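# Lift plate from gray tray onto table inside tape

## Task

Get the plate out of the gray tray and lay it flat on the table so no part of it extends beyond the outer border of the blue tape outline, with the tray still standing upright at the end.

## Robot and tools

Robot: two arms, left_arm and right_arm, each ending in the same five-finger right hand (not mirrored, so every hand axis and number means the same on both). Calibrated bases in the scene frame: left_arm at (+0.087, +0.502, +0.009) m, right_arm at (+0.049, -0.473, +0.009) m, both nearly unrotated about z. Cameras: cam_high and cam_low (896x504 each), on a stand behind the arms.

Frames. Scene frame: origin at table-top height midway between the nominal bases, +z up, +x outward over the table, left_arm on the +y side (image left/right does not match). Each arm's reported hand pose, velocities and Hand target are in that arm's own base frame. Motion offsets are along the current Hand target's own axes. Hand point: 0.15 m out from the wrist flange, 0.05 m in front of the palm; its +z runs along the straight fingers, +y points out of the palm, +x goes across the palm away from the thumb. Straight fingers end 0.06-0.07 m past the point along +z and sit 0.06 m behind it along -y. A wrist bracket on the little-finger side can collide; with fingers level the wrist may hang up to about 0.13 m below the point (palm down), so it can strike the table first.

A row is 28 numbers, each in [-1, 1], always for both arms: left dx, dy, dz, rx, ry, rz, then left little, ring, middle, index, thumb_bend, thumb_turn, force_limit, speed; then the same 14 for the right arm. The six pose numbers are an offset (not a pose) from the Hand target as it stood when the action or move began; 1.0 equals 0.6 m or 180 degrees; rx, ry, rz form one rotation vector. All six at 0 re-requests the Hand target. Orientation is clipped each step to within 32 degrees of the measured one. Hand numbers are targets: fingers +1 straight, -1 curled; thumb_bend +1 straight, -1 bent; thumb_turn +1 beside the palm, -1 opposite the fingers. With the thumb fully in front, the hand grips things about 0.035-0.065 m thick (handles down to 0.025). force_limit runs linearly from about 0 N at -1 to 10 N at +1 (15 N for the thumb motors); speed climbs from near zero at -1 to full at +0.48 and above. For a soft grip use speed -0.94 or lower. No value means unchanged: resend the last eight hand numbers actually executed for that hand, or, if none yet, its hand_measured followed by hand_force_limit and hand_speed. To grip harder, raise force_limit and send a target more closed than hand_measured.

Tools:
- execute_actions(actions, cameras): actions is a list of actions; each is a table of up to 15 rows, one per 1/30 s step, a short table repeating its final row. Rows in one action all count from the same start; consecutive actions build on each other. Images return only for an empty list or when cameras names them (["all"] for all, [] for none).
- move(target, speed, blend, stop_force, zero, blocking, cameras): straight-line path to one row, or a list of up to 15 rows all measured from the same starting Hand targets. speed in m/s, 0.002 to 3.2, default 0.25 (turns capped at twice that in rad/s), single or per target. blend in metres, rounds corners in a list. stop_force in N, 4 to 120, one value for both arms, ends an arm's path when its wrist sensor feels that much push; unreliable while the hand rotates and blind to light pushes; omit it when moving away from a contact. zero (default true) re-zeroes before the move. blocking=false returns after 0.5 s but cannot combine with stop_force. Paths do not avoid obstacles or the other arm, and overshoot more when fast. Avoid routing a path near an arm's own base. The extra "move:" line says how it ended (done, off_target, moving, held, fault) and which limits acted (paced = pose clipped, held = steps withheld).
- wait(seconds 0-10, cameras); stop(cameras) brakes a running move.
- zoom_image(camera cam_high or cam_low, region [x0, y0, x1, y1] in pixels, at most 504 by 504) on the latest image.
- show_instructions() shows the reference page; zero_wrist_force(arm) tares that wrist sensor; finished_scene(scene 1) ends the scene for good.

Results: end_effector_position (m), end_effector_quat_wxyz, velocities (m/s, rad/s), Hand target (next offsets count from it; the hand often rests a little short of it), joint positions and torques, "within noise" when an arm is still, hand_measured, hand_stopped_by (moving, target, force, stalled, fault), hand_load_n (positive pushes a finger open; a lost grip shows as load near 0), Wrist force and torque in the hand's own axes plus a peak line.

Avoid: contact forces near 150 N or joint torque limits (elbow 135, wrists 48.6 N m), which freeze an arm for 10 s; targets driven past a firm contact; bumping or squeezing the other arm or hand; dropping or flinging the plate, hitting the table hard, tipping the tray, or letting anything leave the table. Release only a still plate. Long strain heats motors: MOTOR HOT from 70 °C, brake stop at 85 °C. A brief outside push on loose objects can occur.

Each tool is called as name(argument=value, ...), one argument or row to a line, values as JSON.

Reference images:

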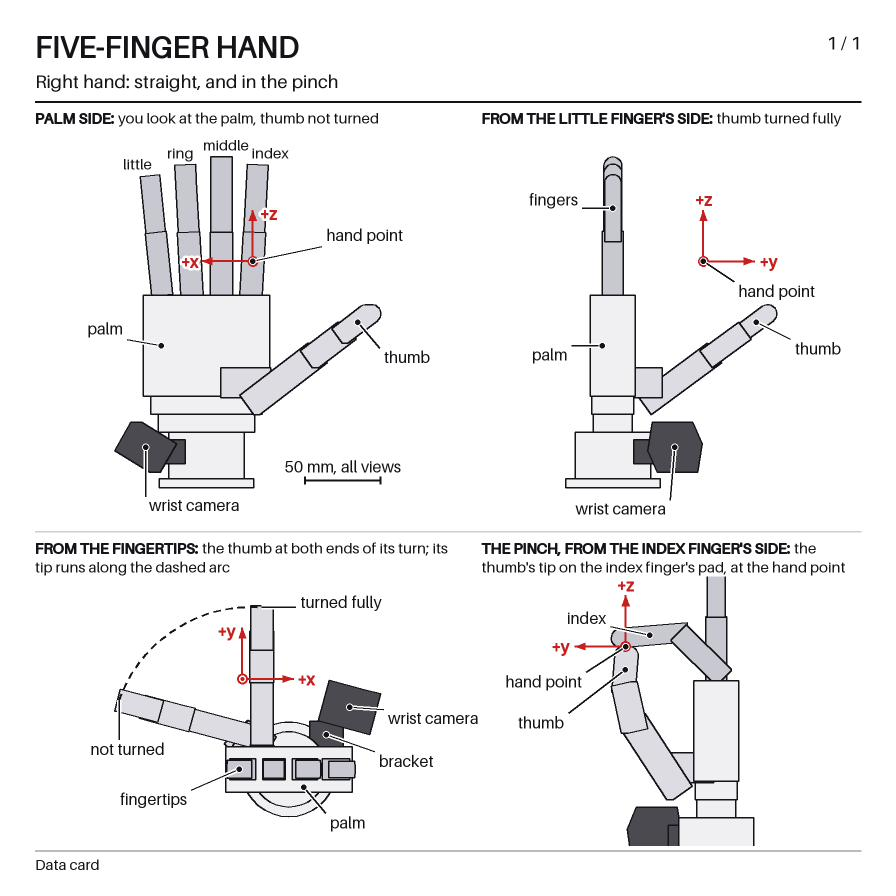

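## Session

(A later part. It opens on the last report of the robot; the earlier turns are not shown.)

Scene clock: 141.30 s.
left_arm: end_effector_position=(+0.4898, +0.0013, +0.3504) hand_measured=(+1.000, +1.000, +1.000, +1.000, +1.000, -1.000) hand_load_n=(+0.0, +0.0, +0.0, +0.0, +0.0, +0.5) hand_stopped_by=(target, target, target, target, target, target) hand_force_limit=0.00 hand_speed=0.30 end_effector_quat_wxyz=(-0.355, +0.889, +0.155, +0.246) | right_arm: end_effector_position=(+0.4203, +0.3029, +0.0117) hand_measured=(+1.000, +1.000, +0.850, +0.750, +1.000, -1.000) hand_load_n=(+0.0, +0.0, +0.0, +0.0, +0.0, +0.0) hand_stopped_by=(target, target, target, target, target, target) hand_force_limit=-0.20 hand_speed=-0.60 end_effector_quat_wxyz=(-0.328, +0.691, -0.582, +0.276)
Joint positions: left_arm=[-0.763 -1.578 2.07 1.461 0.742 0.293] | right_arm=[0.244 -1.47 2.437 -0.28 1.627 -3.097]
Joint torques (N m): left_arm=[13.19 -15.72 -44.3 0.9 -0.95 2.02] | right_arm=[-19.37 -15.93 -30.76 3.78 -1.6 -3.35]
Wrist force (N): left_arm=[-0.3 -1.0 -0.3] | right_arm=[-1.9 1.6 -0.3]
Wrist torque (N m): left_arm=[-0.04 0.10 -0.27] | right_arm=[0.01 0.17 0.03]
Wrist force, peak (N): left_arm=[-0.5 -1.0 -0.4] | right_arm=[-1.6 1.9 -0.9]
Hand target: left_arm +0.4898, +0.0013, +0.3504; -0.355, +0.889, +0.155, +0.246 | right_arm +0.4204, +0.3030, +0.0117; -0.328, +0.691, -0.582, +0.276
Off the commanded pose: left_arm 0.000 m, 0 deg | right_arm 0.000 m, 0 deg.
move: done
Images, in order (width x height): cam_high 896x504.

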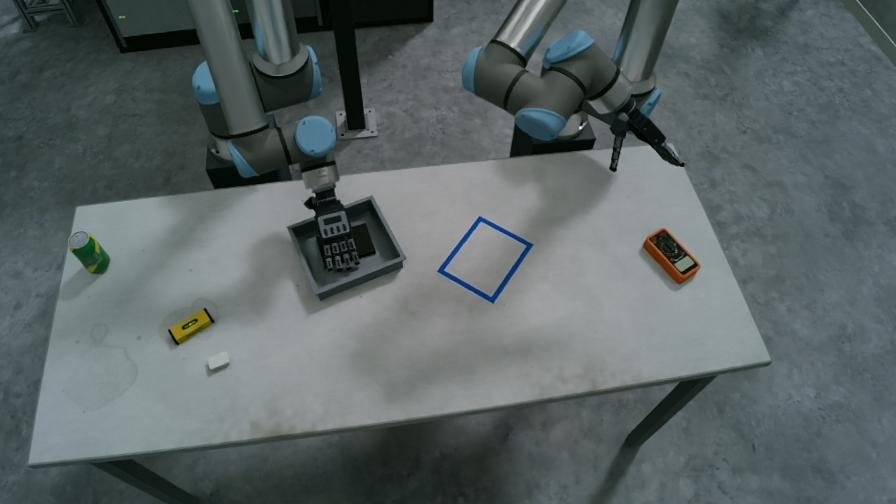

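move(
  target=[
    [0,0,0,0,0,0, 1,1,1,1,1,-1,0,0.3, 0,0,0,0,0,0,1,1,0.5,0.25,1,-1,-0.2,-0.9],
  ],
  cameras=["cam_high"],
)

zoom_image(
  camera="cam_high",
  region=[300, 190, 400, 300],
)

Scene clock: 145.80 s.
left_arm: end_effector_position=(+0.4898, +0.0013, +0.3504) hand_measured=(+1.000, +1.000, +1.000, +1.000, +1.000, -1.000) hand_load_n=(+0.0, +0.0, +0.0, +0.0, +0.0, +0.5) hand_stopped_by=(target, target, target, target, target, target) hand_force_limit=0.00 hand_speed=0.30 end_effector_quat_wxyz=(-0.355, +0.889, +0.155, +0.246) | right_arm: end_effector_position=(+0.4204, +0.3030, +0.0117) hand_measured=(+1.000, +1.000, +0.610, +0.518, +1.000, -1.000) hand_load_n=(+0.0, +0.0, +6.5, +5.0, +1.0, -0.5) hand_stopped_by=(target, target, force, force, target, target) hand_force_limit=-0.20 hand_speed=-0.90 end_effector_quat_wxyz=(-0.328, +0.691, -0.582, +0.276)
Joint positions: left_arm=[-0.763 -1.578 2.07 1.461 0.742 0.293] | right_arm=[0.244 -1.47 2.437 -0.28 1.627 -3.097]
Joint torques (N m): left_arm=[11.6 -16.02 -43.58 0.75 -0.72 2.48] | right_arm=[-19.63 -17.92 -25.45 3.35 -1.85 -3.49]
Wrist force (N): left_arm=[-0.3 -0.8 -0.1] | right_arm=[-1.8 -2.9 -1.8]
Wrist torque (N m): left_arm=[-0.04 0.09 -0.26] | right_arm=[0.35 0.19 -0.06]
Wrist force, peak (N): left_arm=[-0.4 -1.1 -0.5] | right_arm=[-1.6 -3.3 -1.4]
Hand target: left_arm +0.4898, +0.0013, +0.3504; -0.355, +0.889, +0.155, +0.246 | right_arm +0.4204, +0.3030, +0.0117; -0.328, +0.691, -0.582, +0.276
Off the commanded pose: left_arm 0.000 m, 0 deg | right_arm 0.000 m, 0 deg.
move: done
Images, in order (width x height): cam_high 896x504.

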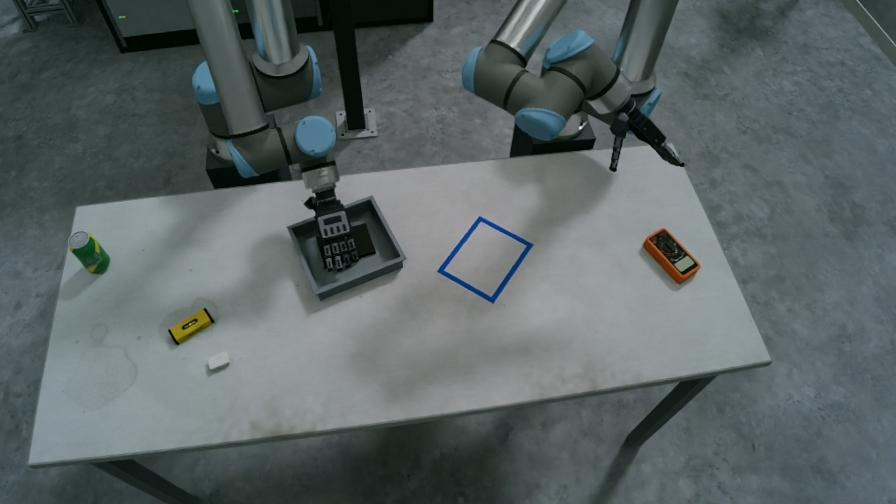

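Scaled by 4.582 from the camera's 896x504 image, which has a finer 1280x720 frame.

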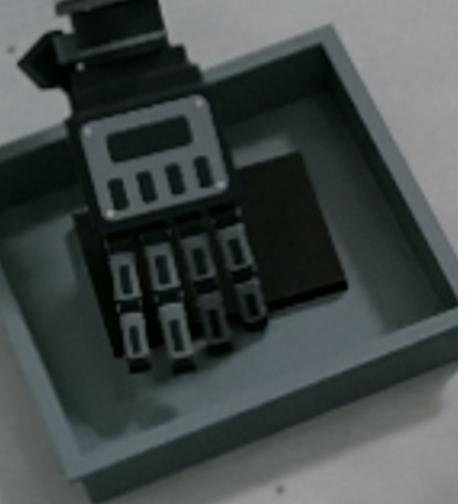

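move(
  target=[
    [0,0,0,0,0,0, 1,1,1,1,1,-1,0,0.3, 0,-0.0052,-0.0042,0,0,0,1,1,0.5,0.25,1,-1,-0.2,-0.9],
  ],
  speed=0.02,
)

move(
  target=[
    [0,0,0,0,0,0, 1,1,1,1,1,-1,0,0.3, 0,0,0,0,0,0,1,1,0.3,0.15,1,-1,-0.2,-0.9],
  ],
  cameras=["all"],
)

zoom_image(
  camera="cam_high",
  region=[300, 190, 400, 300],
)

zoom_image(
  camera="cam_low",
  region=[230, 170, 400, 270],
)

Scene clock: 149.33 s.
left_arm: end_effector_position=(+0.4898, +0.0013, +0.3504) hand_measured=(+1.000, +1.000, +1.000, +1.000, +1.000, -1.000) hand_load_n=(+0.0, +0.0, +0.0, +0.0, +0.0, +0.0) hand_stopped_by=(target, target, target, target, target, target) hand_force_limit=0.00 hand_speed=0.30 end_effector_quat_wxyz=(-0.355, +0.889, +0.155, +0.246) | right_arm: end_effector_position=(+0.4204, +0.3030, +0.0156) hand_measured=(+1.000, +1.000, +0.610, +0.518, +1.000, -1.000) hand_load_n=(+0.0, +0.0, +0.0, +5.0, +1.0, -0.5) hand_stopped_by=(target, target, force, force, target, target) hand_force_limit=-0.20 hand_speed=-0.90 end_effector_quat_wxyz=(-0.328, +0.691, -0.582, +0.276)
Joint positions: left_arm=[-0.763 -1.578 2.07 1.461 0.742 0.293] | right_arm=[0.244 -1.478 2.434 -0.27 1.627 -3.097]
Joint torques (N m): left_arm=[13 -16.96 -42.58 0.51 -1.1 2.32] | right_arm=[-10.29 -46.31 -32.85 2.82 -1.08 -2.96]
Wrist force (N): left_arm=[-0.2 -0.7 -0.4] | right_arm=[-1.6 2.2 0.5]
Wrist torque (N m): left_arm=[0.00 0.10 -0.26] | right_arm=[0.03 0.14 0.04]
Wrist force, peak (N): left_arm=[-0.2 -1.2 -0.5] | right_arm=[-2.1 -2.9 -2.0]
Hand target: left_arm +0.4898, +0.0013, +0.3504; -0.355, +0.889, +0.155, +0.246 | right_arm +0.4204, +0.3030, +0.0157; -0.328, +0.691, -0.582, +0.276
Off the commanded pose: left_arm 0.000 m, 0 deg | right_arm 0.000 m, 0 deg.
move: done

Scene clock: 149.93 s.
left_arm: end_effector_position=(+0.4898, +0.0013, +0.3504) hand_measured=(+1.000, +1.000, +1.000, +1.000, +1.000, -1.000) hand_load_n=(+0.0, +0.0, +0.0, +0.0, +0.0, +0.5) hand_stopped_by=(target, target, target, target, target, target) hand_force_limit=0.00 hand_speed=0.30 end_effector_quat_wxyz=(-0.355, +0.889, +0.155, +0.246) | right_arm: end_effector_position=(+0.4204, +0.3030, +0.0157) hand_measured=(+1.000, +1.000, +0.518, +0.518, +1.000, -1.000) hand_load_n=(+0.0, +0.0, +6.5, +3.0, +1.5, +1.0) hand_stopped_by=(target, target, force, force, target, target) hand_force_limit=-0.20 hand_speed=-0.90 end_effector_quat_wxyz=(-0.328, +0.691, -0.582, +0.276)
Joint positions: left_arm=[-0.763 -1.578 2.07 1.461 0.742 0.293] | right_arm=[0.244 -1.478 2.434 -0.27 1.627 -3.097]
Joint torques (N m): left_arm=[9.86 -19.98 -43.01 0.58 -0.65 2.35] | right_arm=[-9.82 -46.24 -31.29 3.58 -0.72 -2.76]
Wrist force (N): left_arm=[-0.4 -0.9 -0.3] | right_arm=[-1.6 2.5 0.9]
Wrist torque (N m): left_arm=[-0.03 0.12 -0.28] | right_arm=[0.03 0.12 0.06]
Wrist force, peak (N): left_arm=[-0.5 -1.1 -0.3] | right_arm=[-2.1 2.4 0.9]
Hand target: left_arm +0.4898, +0.0013, +0.3504; -0.355, +0.889, +0.155, +0.246 | right_arm +0.4204, +0.3030, +0.0157; -0.328, +0.691, -0.582, +0.276
Off the commanded pose: left_arm 0.000 m, 0 deg | right_arm 0.000 m, 0 deg.
move: done

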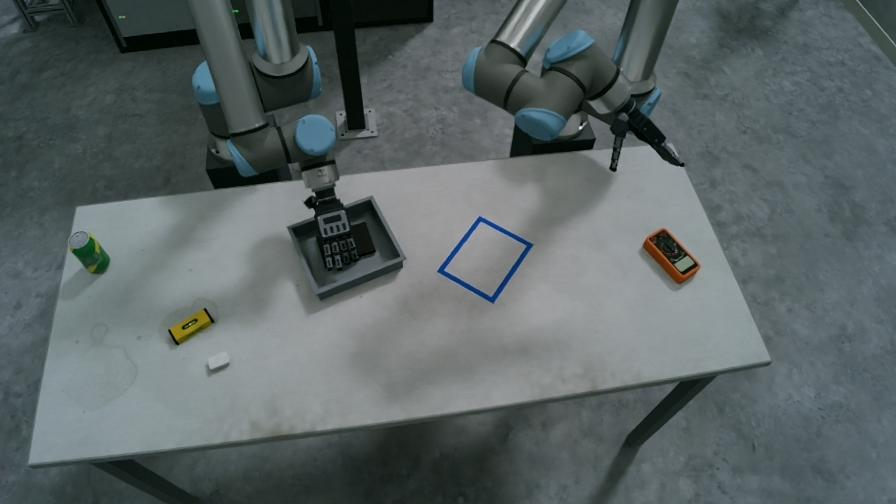

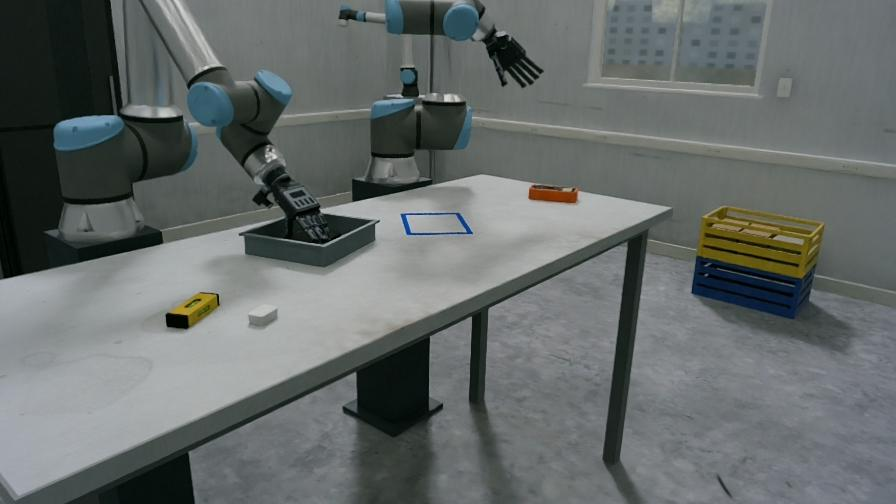

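Scaled by 4.582 from the camera's 896x504 image, which has a finer 1280x720 frame.

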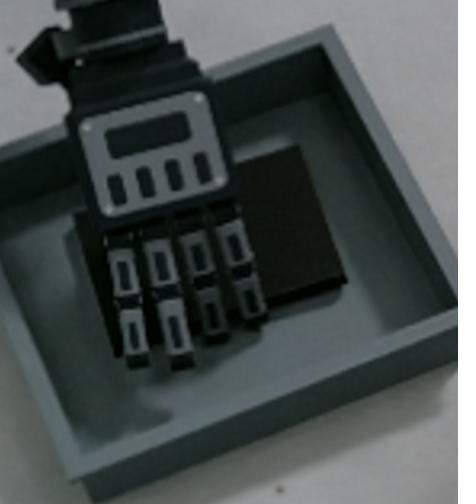

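Scaled by 2.965 from the camera's 896x504 image, which has a finer 1280x720 frame.

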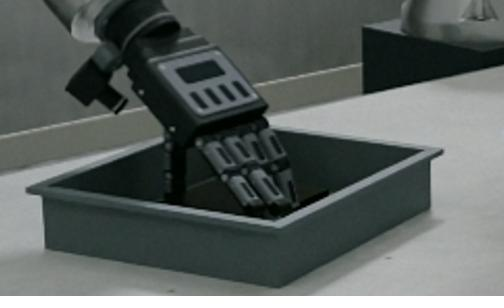

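move(
  target=[
    [0,0,0,0,0,0, 1,1,1,1,1,-1,0,0.3, 0,-0.155,-0.1264,0,0,0,1,1,0.3,0.15,1,-1,-0.2,-0.9],
  ],
  speed=0.08,
  cameras=["all"],
)

zoom_image(
  camera="cam_high",
  region=[290, 150, 420, 300],
)

zoom_image(
  camera="cam_low",
  region=[230, 130, 400, 270],
)

Scene clock: 155.07 s.
left_arm: end_effector_position=(+0.4898, +0.0013, +0.3504) hand_measured=(+1.000, +1.000, +1.000, +1.000, +1.000, -1.000) hand_load_n=(+0.0, +0.0, +0.0, +0.0, +0.0, +0.0) hand_stopped_by=(target, target, target, target, target, target) hand_force_limit=0.00 hand_speed=0.30 end_effector_quat_wxyz=(-0.355, +0.889, +0.155, +0.246) | right_arm: end_effector_position=(+0.4204, +0.3031, +0.1356) hand_measured=(+1.000, +1.000, +0.518, +0.518, +1.000, -1.000) hand_load_n=(+0.0, +0.0, +6.0, +3.0, +1.5, +1.0) hand_stopped_by=(target, target, force, force, target, target) hand_force_limit=-0.20 hand_speed=-0.90 end_effector_quat_wxyz=(-0.328, +0.691, -0.582, +0.276)
Joint positions: left_arm=[-0.763 -1.578 2.07 1.461 0.742 0.293] | right_arm=[0.244 -1.683 2.333 0.037 1.627 -3.096]
Joint torques (N m): left_arm=[13.98 -19.06 -42.11 1 -1.16 2.35] | right_arm=[-17.97 -38.03 -40.87 3.25 -1.65 -2.19]
Wrist force (N): left_arm=[-0.4 -0.8 -0.2] | right_arm=[-1.5 2.2 0.7]
Wrist torque (N m): left_arm=[-0.02 0.11 -0.27] | right_arm=[0.01 0.13 0.05]
Wrist force, peak (N): left_arm=[-0.6 -1.3 -0.4] | right_arm=[-1.9 3.1 1.1]
Hand target: left_arm +0.4898, +0.0013, +0.3504; -0.355, +0.889, +0.155, +0.246 | right_arm +0.4205, +0.3031, +0.1357; -0.328, +0.691, -0.582, +0.276
Off the commanded pose: left_arm 0.000 m, 0 deg | right_arm 0.000 m, 0 deg.
move: done

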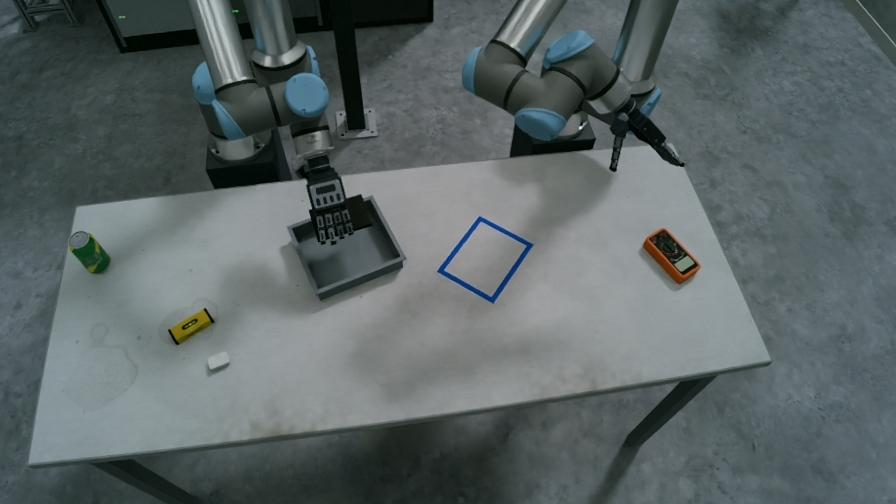

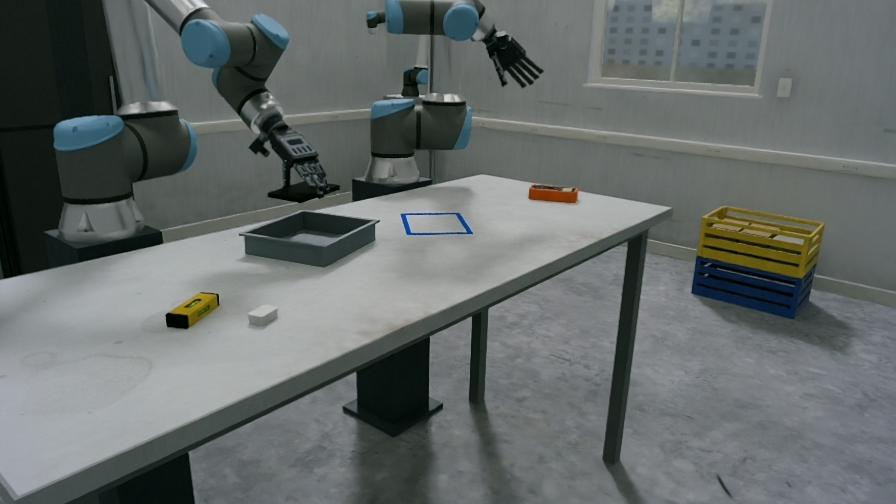

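Scaled by 3.360 from the camera's 896x504 image, which has a finer 1280x720 frame.

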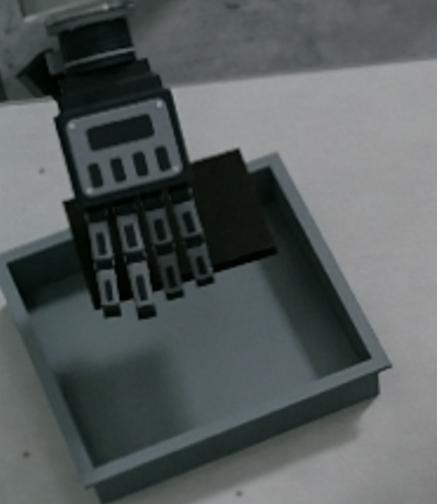

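Scaled by 2.965 from the camera's 896x504 image, which has a finer 1280x720 frame.

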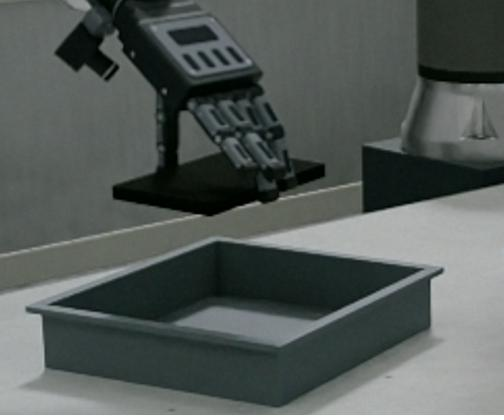

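move(
  target=[
    [0,0,0,0,0,0, 1,1,1,1,1,-1,0,0.3, -0.5573,-0.1447,0.1773,0,-0.1593,-0.1299,1,1,0.3,0.15,1,-1,-0.2,-0.9],
  ],
  speed=0.15,
  cameras=["all"],
)

zoom_image(
  camera="cam_high",
  region=[400, 130, 560, 310],
)

zoom_image(
  camera="cam_low",
  region=[370, 90, 530, 250],
)

Scene clock: 168.37 s.
left_arm: end_effector_position=(+0.4898, +0.0013, +0.3504) hand_measured=(+1.000, +1.000, +1.000, +1.000, +1.000, -1.000) hand_load_n=(+0.0, +0.0, +0.0, +0.0, +0.0, +0.0) hand_stopped_by=(target, target, target, target, target, target) hand_force_limit=0.00 hand_speed=0.30 end_effector_quat_wxyz=(-0.355, +0.889, +0.155, +0.246) | right_arm: end_effector_position=(+0.4986, +0.6559, +0.1354) hand_measured=(+1.000, +1.000, +0.518, +0.518, +1.000, -1.000) hand_load_n=(+0.0, +0.0, +6.0, +3.0, +1.5, +1.5) hand_stopped_by=(target, target, force, force, target, target) hand_force_limit=-0.20 hand_speed=-0.90 end_effector_quat_wxyz=(-0.398, +0.840, -0.332, +0.158)
Joint positions: left_arm=[-0.763 -1.578 2.07 1.461 0.742 0.293] | right_arm=[0.631 -1.196 1.765 0.125 1.427 -3.261]
Joint torques (N m): left_arm=[11.02 -16.33 -42.06 0.74 -1.03 2.3] | right_arm=[21.8 -49.91 -42.92 4.41 -1.7 -3.19]
Wrist force (N): left_arm=[-0.4 -1.0 -0.4] | right_arm=[-1.2 1.4 0.2]
Wrist torque (N m): left_arm=[-0.04 0.11 -0.27] | right_arm=[-0.07 0.08 0.08]
Wrist force, peak (N): left_arm=[-0.3 -1.1 -0.6] | right_arm=[-1.7 2.7 0.7]
Hand target: left_arm +0.4898, +0.0013, +0.3504; -0.355, +0.889, +0.155, +0.246 | right_arm +0.4986, +0.6560, +0.1354; -0.398, +0.840, -0.332, +0.158
Off the commanded pose: left_arm 0.000 m, 0 deg | right_arm 0.000 m, 0 deg.
move: done

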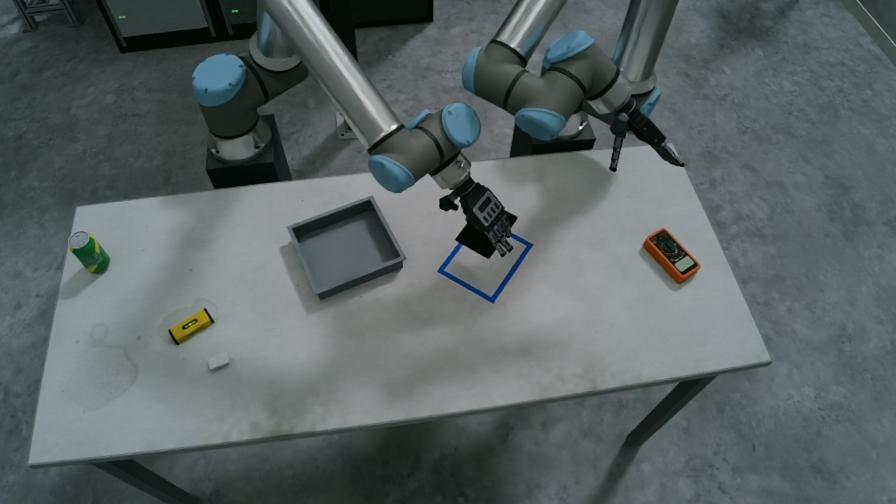

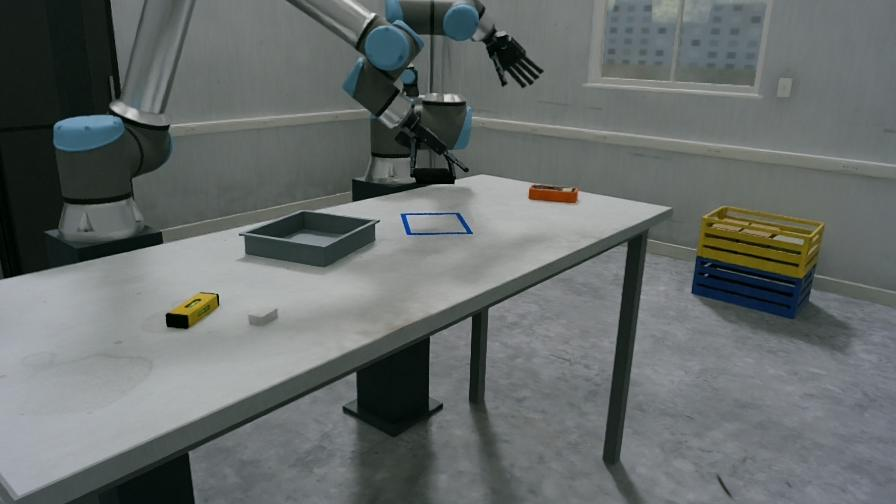

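Scaled by 2.800 from the camera's 896x504 image, which has a finer 1280x720 frame.

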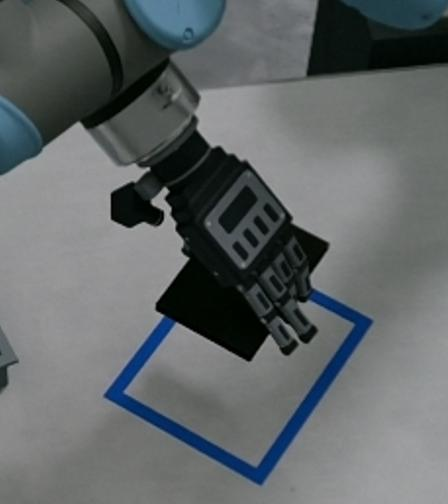

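Scaled by 3.150 from the camera's 896x504 image, which has a finer 1280x720 frame.

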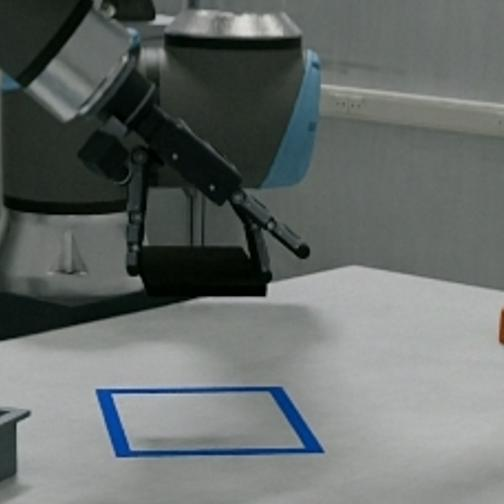

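move(
  target=[
    [0,0,0,0,0,0, 1,1,1,1,1,-1,0,0.3, -0.0115,0.1488,0.134,0,0,0,1,1,0.3,0.15,1,-1,-0.2,-0.9],
  ],
  speed=0.1,
  stop_force=8,
  cameras=["all"],
)

zoom_image(
  camera="cam_high",
  region=[400, 150, 560, 310],
)

zoom_image(
  camera="cam_low",
  region=[370, 130, 530, 250],
)

Scene clock: 177.33 s.
left_arm: end_effector_position=(+0.4898, +0.0013, +0.3504) hand_measured=(+1.000, +1.000, +1.000, +1.000, +1.000, -1.000) hand_load_n=(+0.0, +0.0, +0.0, +0.0, +0.0, +0.0) hand_stopped_by=(target, target, target, target, target, target) hand_force_limit=0.00 hand_speed=0.30 end_effector_quat_wxyz=(-0.355, +0.889, +0.155, +0.246) | right_arm: end_effector_position=(+0.4976, +0.6649, +0.0154) hand_measured=(+1.000, +1.000, +0.518, +0.518, +1.000, -1.000) hand_load_n=(+0.0, +0.0, +6.0, +3.0, +1.5, +1.0) hand_stopped_by=(target, target, force, force, target, target) hand_force_limit=-0.20 hand_speed=-0.90 end_effector_quat_wxyz=(-0.398, +0.840, -0.332, +0.158)
Joint positions: left_arm=[-0.763 -1.578 2.07 1.461 0.742 0.293] | right_arm=[0.643 -1.064 1.822 -0.066 1.436 -3.253]
Joint torques (N m): left_arm=[11.37 -18.14 -41.72 0.99 -0.85 1.66] | right_arm=[19.49 -54.01 -19.19 -1.33 1.5 2.93]
Wrist force (N): left_arm=[-0.5 -0.7 -0.6] | right_arm=[-1.2 1.7 0.4]
Wrist torque (N m): left_arm=[0.01 0.15 -0.28] | right_arm=[-0.09 0.07 -0.21]
Wrist force, peak (N): left_arm=[-0.5 -1.3 -0.2] | right_arm=[-1.4 2.0 1.2]
Hand target: left_arm +0.4898, +0.0013, +0.3504; -0.355, +0.889, +0.155, +0.246 | right_arm +0.4976, +0.6649, +0.0154; -0.398, +0.840, -0.332, +0.158
Off the commanded pose: left_arm 0.000 m, 0 deg | right_arm 0.000 m, 0 deg.
move: done

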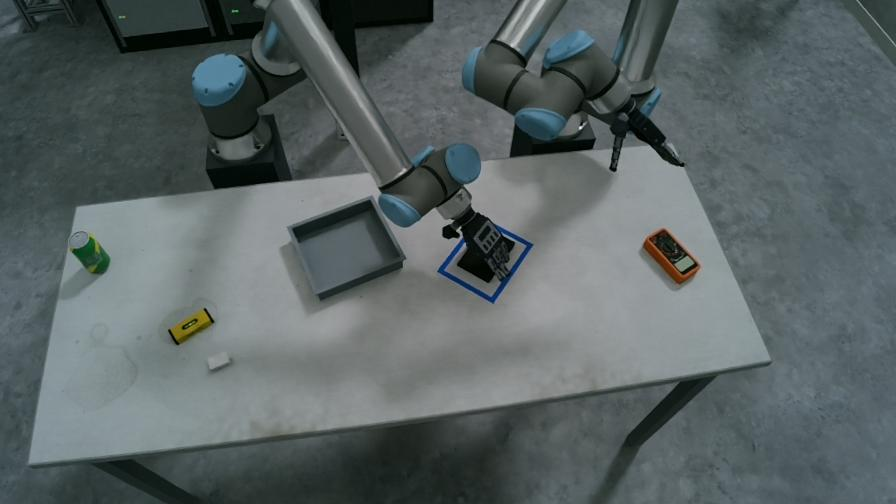

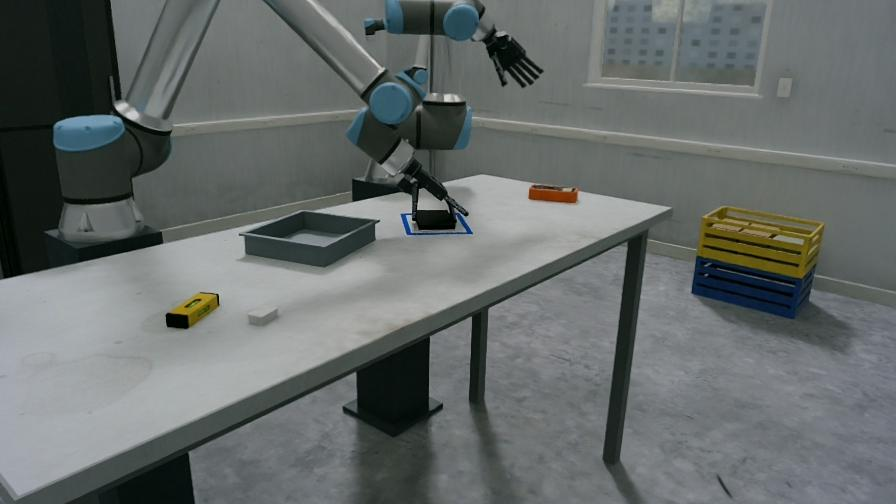

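Scaled by 3.150 from the camera's 896x504 image, which has a finer 1280x720 frame.

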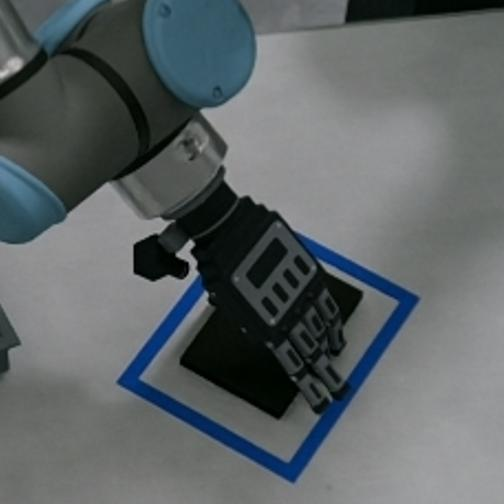

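Scaled by 3.150 from the camera's 896x504 image, which has a finer 1280x720 frame.

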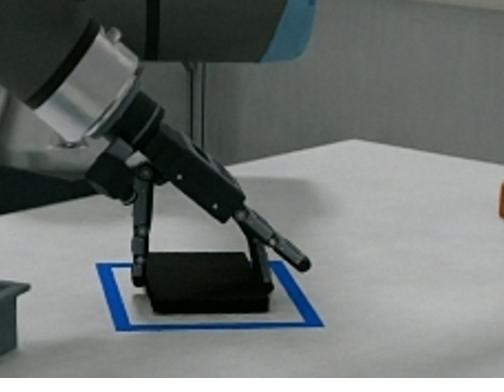

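move(
  target=[
    [0,0,0,0,0,0, 1,1,1,1,1,-1,0,0.3, 0,0.0116,0.0095,0,0,0,1,1,0.3,0.15,1,-1,-0.2,-0.9],
  ],
  speed=0.008,
  stop_force=4,
  cameras=["cam_low"],
)

zoom_image(
  camera="cam_low",
  region=[370, 130, 530, 250],
)

Scene clock: 181.13 s.
left_arm: end_effector_position=(+0.4898, +0.0013, +0.3504) hand_measured=(+1.000, +1.000, +1.000, +1.000, +1.000, -1.000) hand_load_n=(+0.0, +0.0, +0.0, +0.0, +0.0, +0.0) hand_stopped_by=(target, target, target, target, target, target) hand_force_limit=0.00 hand_speed=0.30 end_effector_quat_wxyz=(-0.355, +0.889, +0.155, +0.246) | right_arm: end_effector_position=(+0.4976, +0.6649, +0.0124) hand_measured=(+1.000, +1.000, +0.518, +0.518, +1.000, -1.000) hand_load_n=(+0.0, +0.0, +6.5, +2.5, +1.5, +1.0) hand_stopped_by=(target, target, force, force, target, target) hand_force_limit=-0.20 hand_speed=-0.90 end_effector_quat_wxyz=(-0.398, +0.840, -0.332, +0.158)
Joint positions: left_arm=[-0.763 -1.578 2.07 1.461 0.742 0.293] | right_arm=[0.643 -1.06 1.823 -0.07 1.436 -3.253]
Joint torques (N m): left_arm=[13.54 -17.07 -43.49 1.15 -1.14 2.15] | right_arm=[16.94 -80.34 -36.72 3.7 1.74 3.01]
Wrist force (N): left_arm=[-0.3 -0.7 -0.5] | right_arm=[-1.2 -1.1 -4.0]
Wrist torque (N m): left_arm=[0.01 0.11 -0.26] | right_arm=[0.16 0.17 -0.28]
Wrist force, peak (N): left_arm=[-0.6 -1.1 -0.5] | right_arm=[-1.6 -4.8 -10.2]
Hand target: left_arm +0.4898, +0.0013, +0.3504; -0.355, +0.889, +0.155, +0.246 | right_arm +0.4976, +0.6649, +0.0124; -0.398, +0.840, -0.332, +0.158 (not the last commanded pose)
Off the commanded pose: left_arm 0.000 m, 0 deg | right_arm 0.006 m, 0 deg.
move: contact (right_arm)
Images, in order (width x height): cam_low 896x504.

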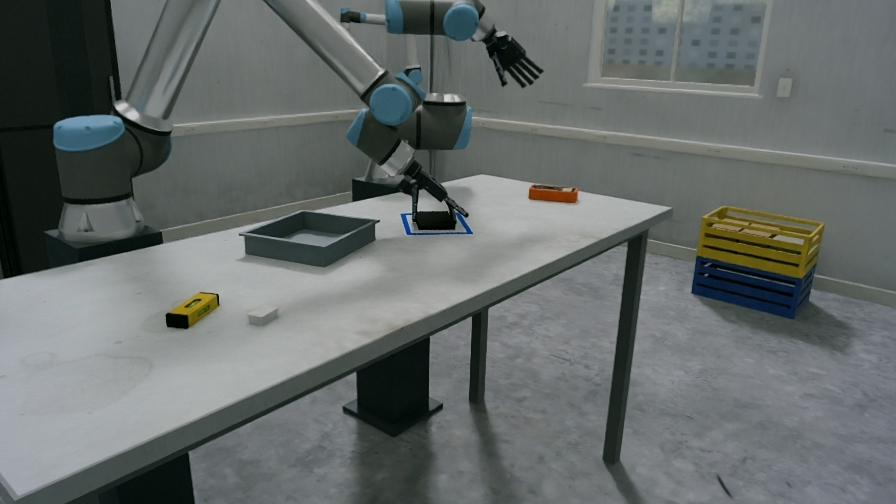

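Scaled by 3.150 from the camera's 896x504 image, which has a finer 1280x720 frame.

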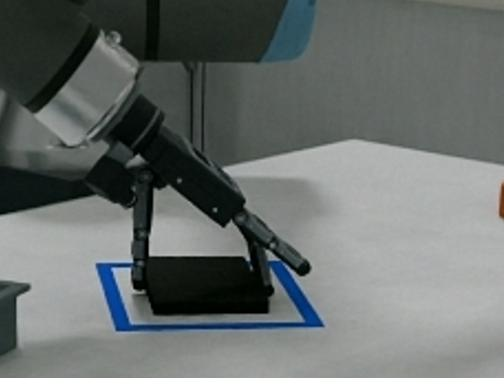

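move(
  target=[
    [0,0,0,0,0,0, 1,1,1,1,1,-1,0,0.3, 0,0,0,0,0,0,1,1,0.95,0.95,1,-1,-0.2,-0.8],
  ],
  cameras=["cam_low", "cam_high"],
)

zoom_image(
  camera="cam_high",
  region=[400, 150, 560, 310],
)

Scene clock: 183.73 s.
left_arm: end_effector_position=(+0.4898, +0.0013, +0.3504) hand_measured=(+1.000, +1.000, +1.000, +1.000, +1.000, -1.000) hand_load_n=(+0.0, +0.0, +0.0, +0.0, +0.0, +0.0) hand_stopped_by=(target, target, target, target, target, target) hand_force_limit=0.00 hand_speed=0.30 end_effector_quat_wxyz=(-0.355, +0.889, +0.155, +0.246) | right_arm: end_effector_position=(+0.4976, +0.6649, +0.0124) hand_measured=(+1.000, +1.000, +0.950, +0.950, +1.000, -1.000) hand_load_n=(+0.0, +0.0, +0.0, +0.0, +0.0, +0.0) hand_stopped_by=(target, target, target, target, target, target) hand_force_limit=-0.20 hand_speed=-0.80 end_effector_quat_wxyz=(-0.398, +0.840, -0.332, +0.158)
Joint positions: left_arm=[-0.763 -1.578 2.07 1.461 0.742 0.293] | right_arm=[0.643 -1.06 1.823 -0.07 1.436 -3.253]
Joint torques (N m): left_arm=[13.51 -16.35 -42.27 0.66 -0.89 1.77] | right_arm=[12.15 -79.97 -37.1 2.34 1.71 2.84]
Wrist force (N): left_arm=[-0.2 -0.9 -0.2] | right_arm=[-1.0 0.6 -0.5]
Wrist torque (N m): left_arm=[-0.04 0.09 -0.26] | right_arm=[-0.10 0.05 -0.22]
Wrist force, peak (N): left_arm=[-0.5 -1.2 -0.2] | right_arm=[-1.0 -1.0 -4.5]
Hand target: left_arm +0.4898, +0.0013, +0.3504; -0.355, +0.889, +0.155, +0.246 | right_arm +0.4976, +0.6649, +0.0124; -0.398, +0.840, -0.332, +0.158
Off the commanded pose: left_arm 0.000 m, 0 deg | right_arm 0.000 m, 0 deg.
move: done

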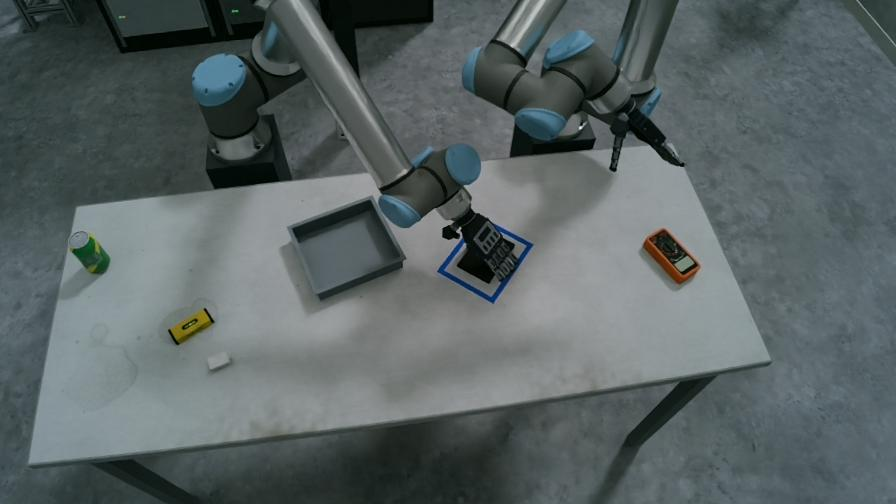

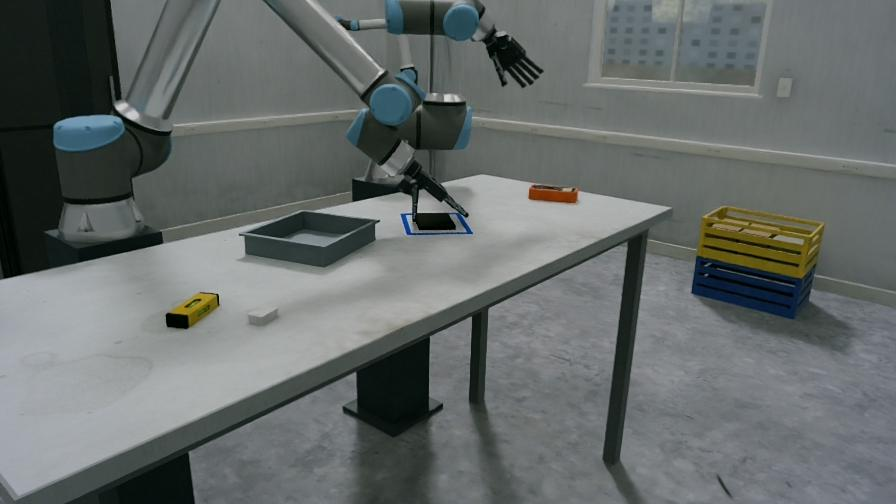

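Scaled by 3.150 from the camera's 896x504 image, which has a finer 1280x720 frame.

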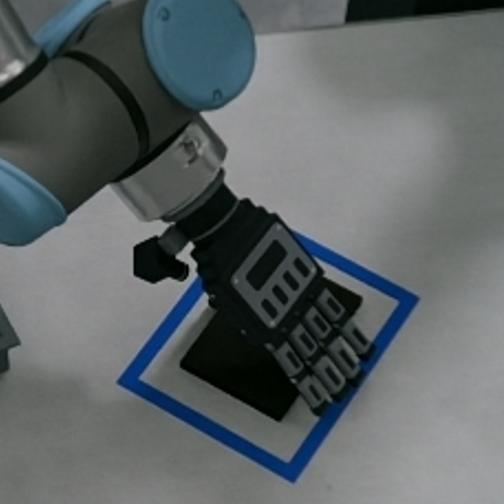

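move(
  target=[
    [0,0,0,0,0,0, 1,1,1,1,1,-1,0,0.3, 0,0.0053,-0.0065,0,0,0,1,1,0.95,0.95,1,-1,-0.2,-0.8],
    [0,0,0,0,0,0, 1,1,1,1,1,-1,0,0.3, 0,-0.1885,-0.1645,0,0,0,1,1,0.95,0.95,1,-1,-0.2,-0.8],
  ],
  speed=[0.02, 0.15],
  cameras=["cam_low", "cam_high"],
)

zoom_image(
  camera="cam_high",
  region=[400, 150, 560, 310],
)

zoom_image(
  camera="cam_low",
  region=[370, 180, 500, 250],
)

Scene clock: 188.67 s.
left_arm: end_effector_position=(+0.4898, +0.0013, +0.3504) hand_measured=(+1.000, +1.000, +1.000, +1.000, +1.000, -1.000) hand_load_n=(-0.5, +0.0, +0.0, -0.5, +0.0, +0.0) hand_stopped_by=(target, target, target, target, target, target) hand_force_limit=0.00 hand_speed=0.30 end_effector_quat_wxyz=(-0.355, +0.889, +0.155, +0.246) | right_arm: end_effector_position=(+0.4942, +0.6614, +0.1623) hand_measured=(+1.000, +1.000, +0.950, +0.950, +1.000, -1.000) hand_load_n=(+0.0, +0.0, +0.0, +0.0, +0.0, +0.0) hand_stopped_by=(target, target, target, target, target, target) hand_force_limit=-0.20 hand_speed=-0.80 end_effector_quat_wxyz=(-0.398, +0.840, -0.332, +0.158)
Joint positions: left_arm=[-0.763 -1.578 2.07 1.461 0.742 0.293] | right_arm=[0.642 -1.217 1.74 0.17 1.435 -3.254]
Joint torques (N m): left_arm=[13.67 -17.55 -41.37 0.8 -0.72 1.92] | right_arm=[2.75 -75.16 -43.49 3.95 -0.18 -2.54]
Wrist force (N): left_arm=[-0.1 -0.9 -0.6] | right_arm=[-1.2 0.6 -0.6]
Wrist torque (N m): left_arm=[-0.02 0.08 -0.26] | right_arm=[-0.02 0.08 0.04]
Wrist force, peak (N): left_arm=[-0.6 -1.2 -0.5] | right_arm=[-1.5 -0.3 -1.3]
Hand target: left_arm +0.4898, +0.0013, +0.3504; -0.355, +0.889, +0.155, +0.246 | right_arm +0.4942, +0.6614, +0.1625; -0.398, +0.840, -0.332, +0.158
Off the commanded pose: left_arm 0.000 m, 0 deg | right_arm 0.000 m, 0 deg.
move: done

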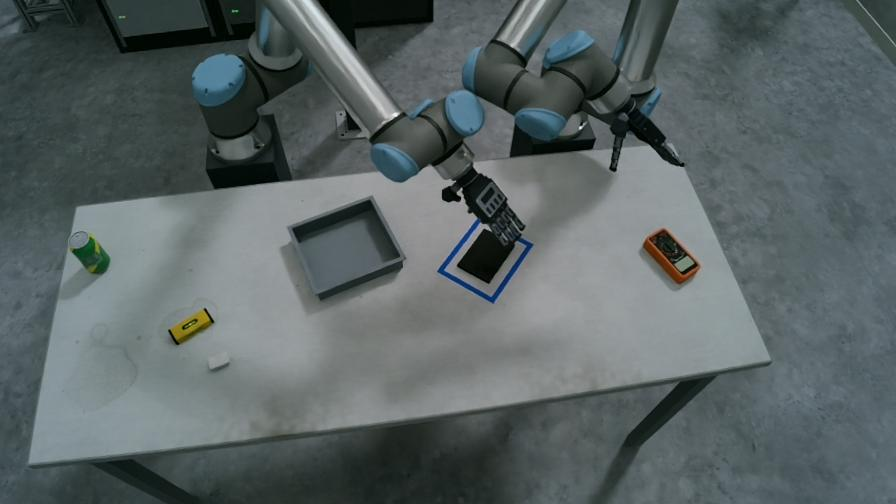

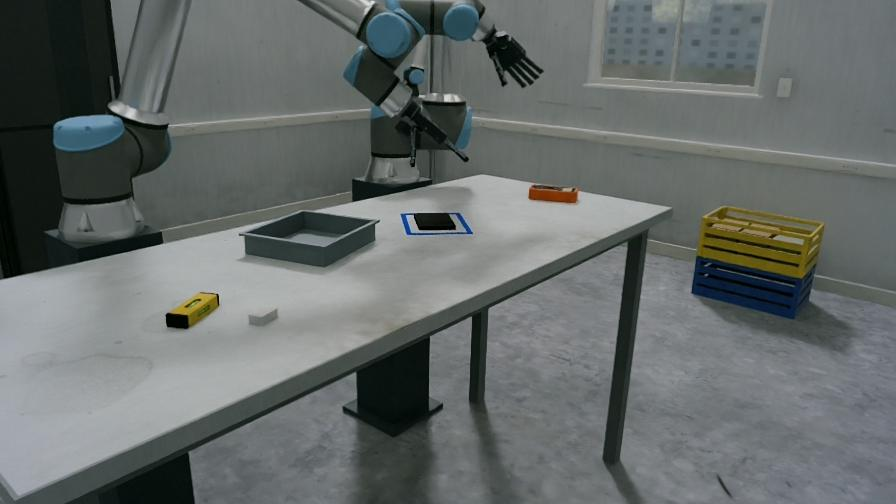

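Scaled by 3.150 from the camera's 896x504 image, which has a finer 1280x720 frame.

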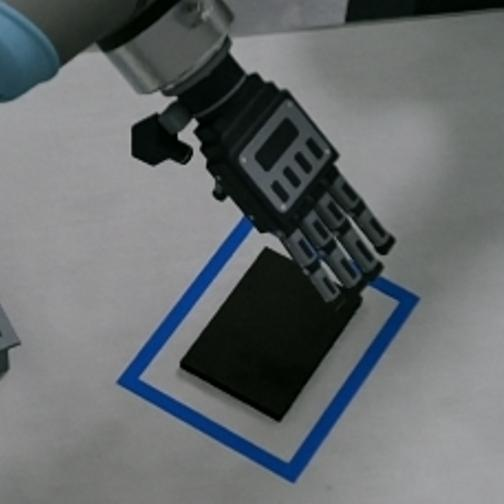

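Scaled by 3.877 from the camera's 896x504 image, which has a finer 1280x720 frame.

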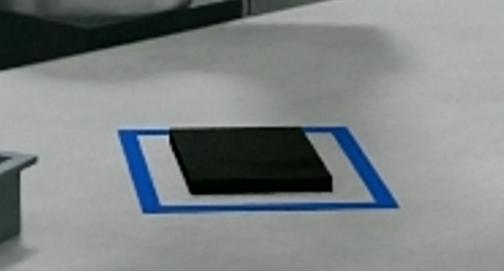

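finished_scene(
)

The scene is finished: the task was done.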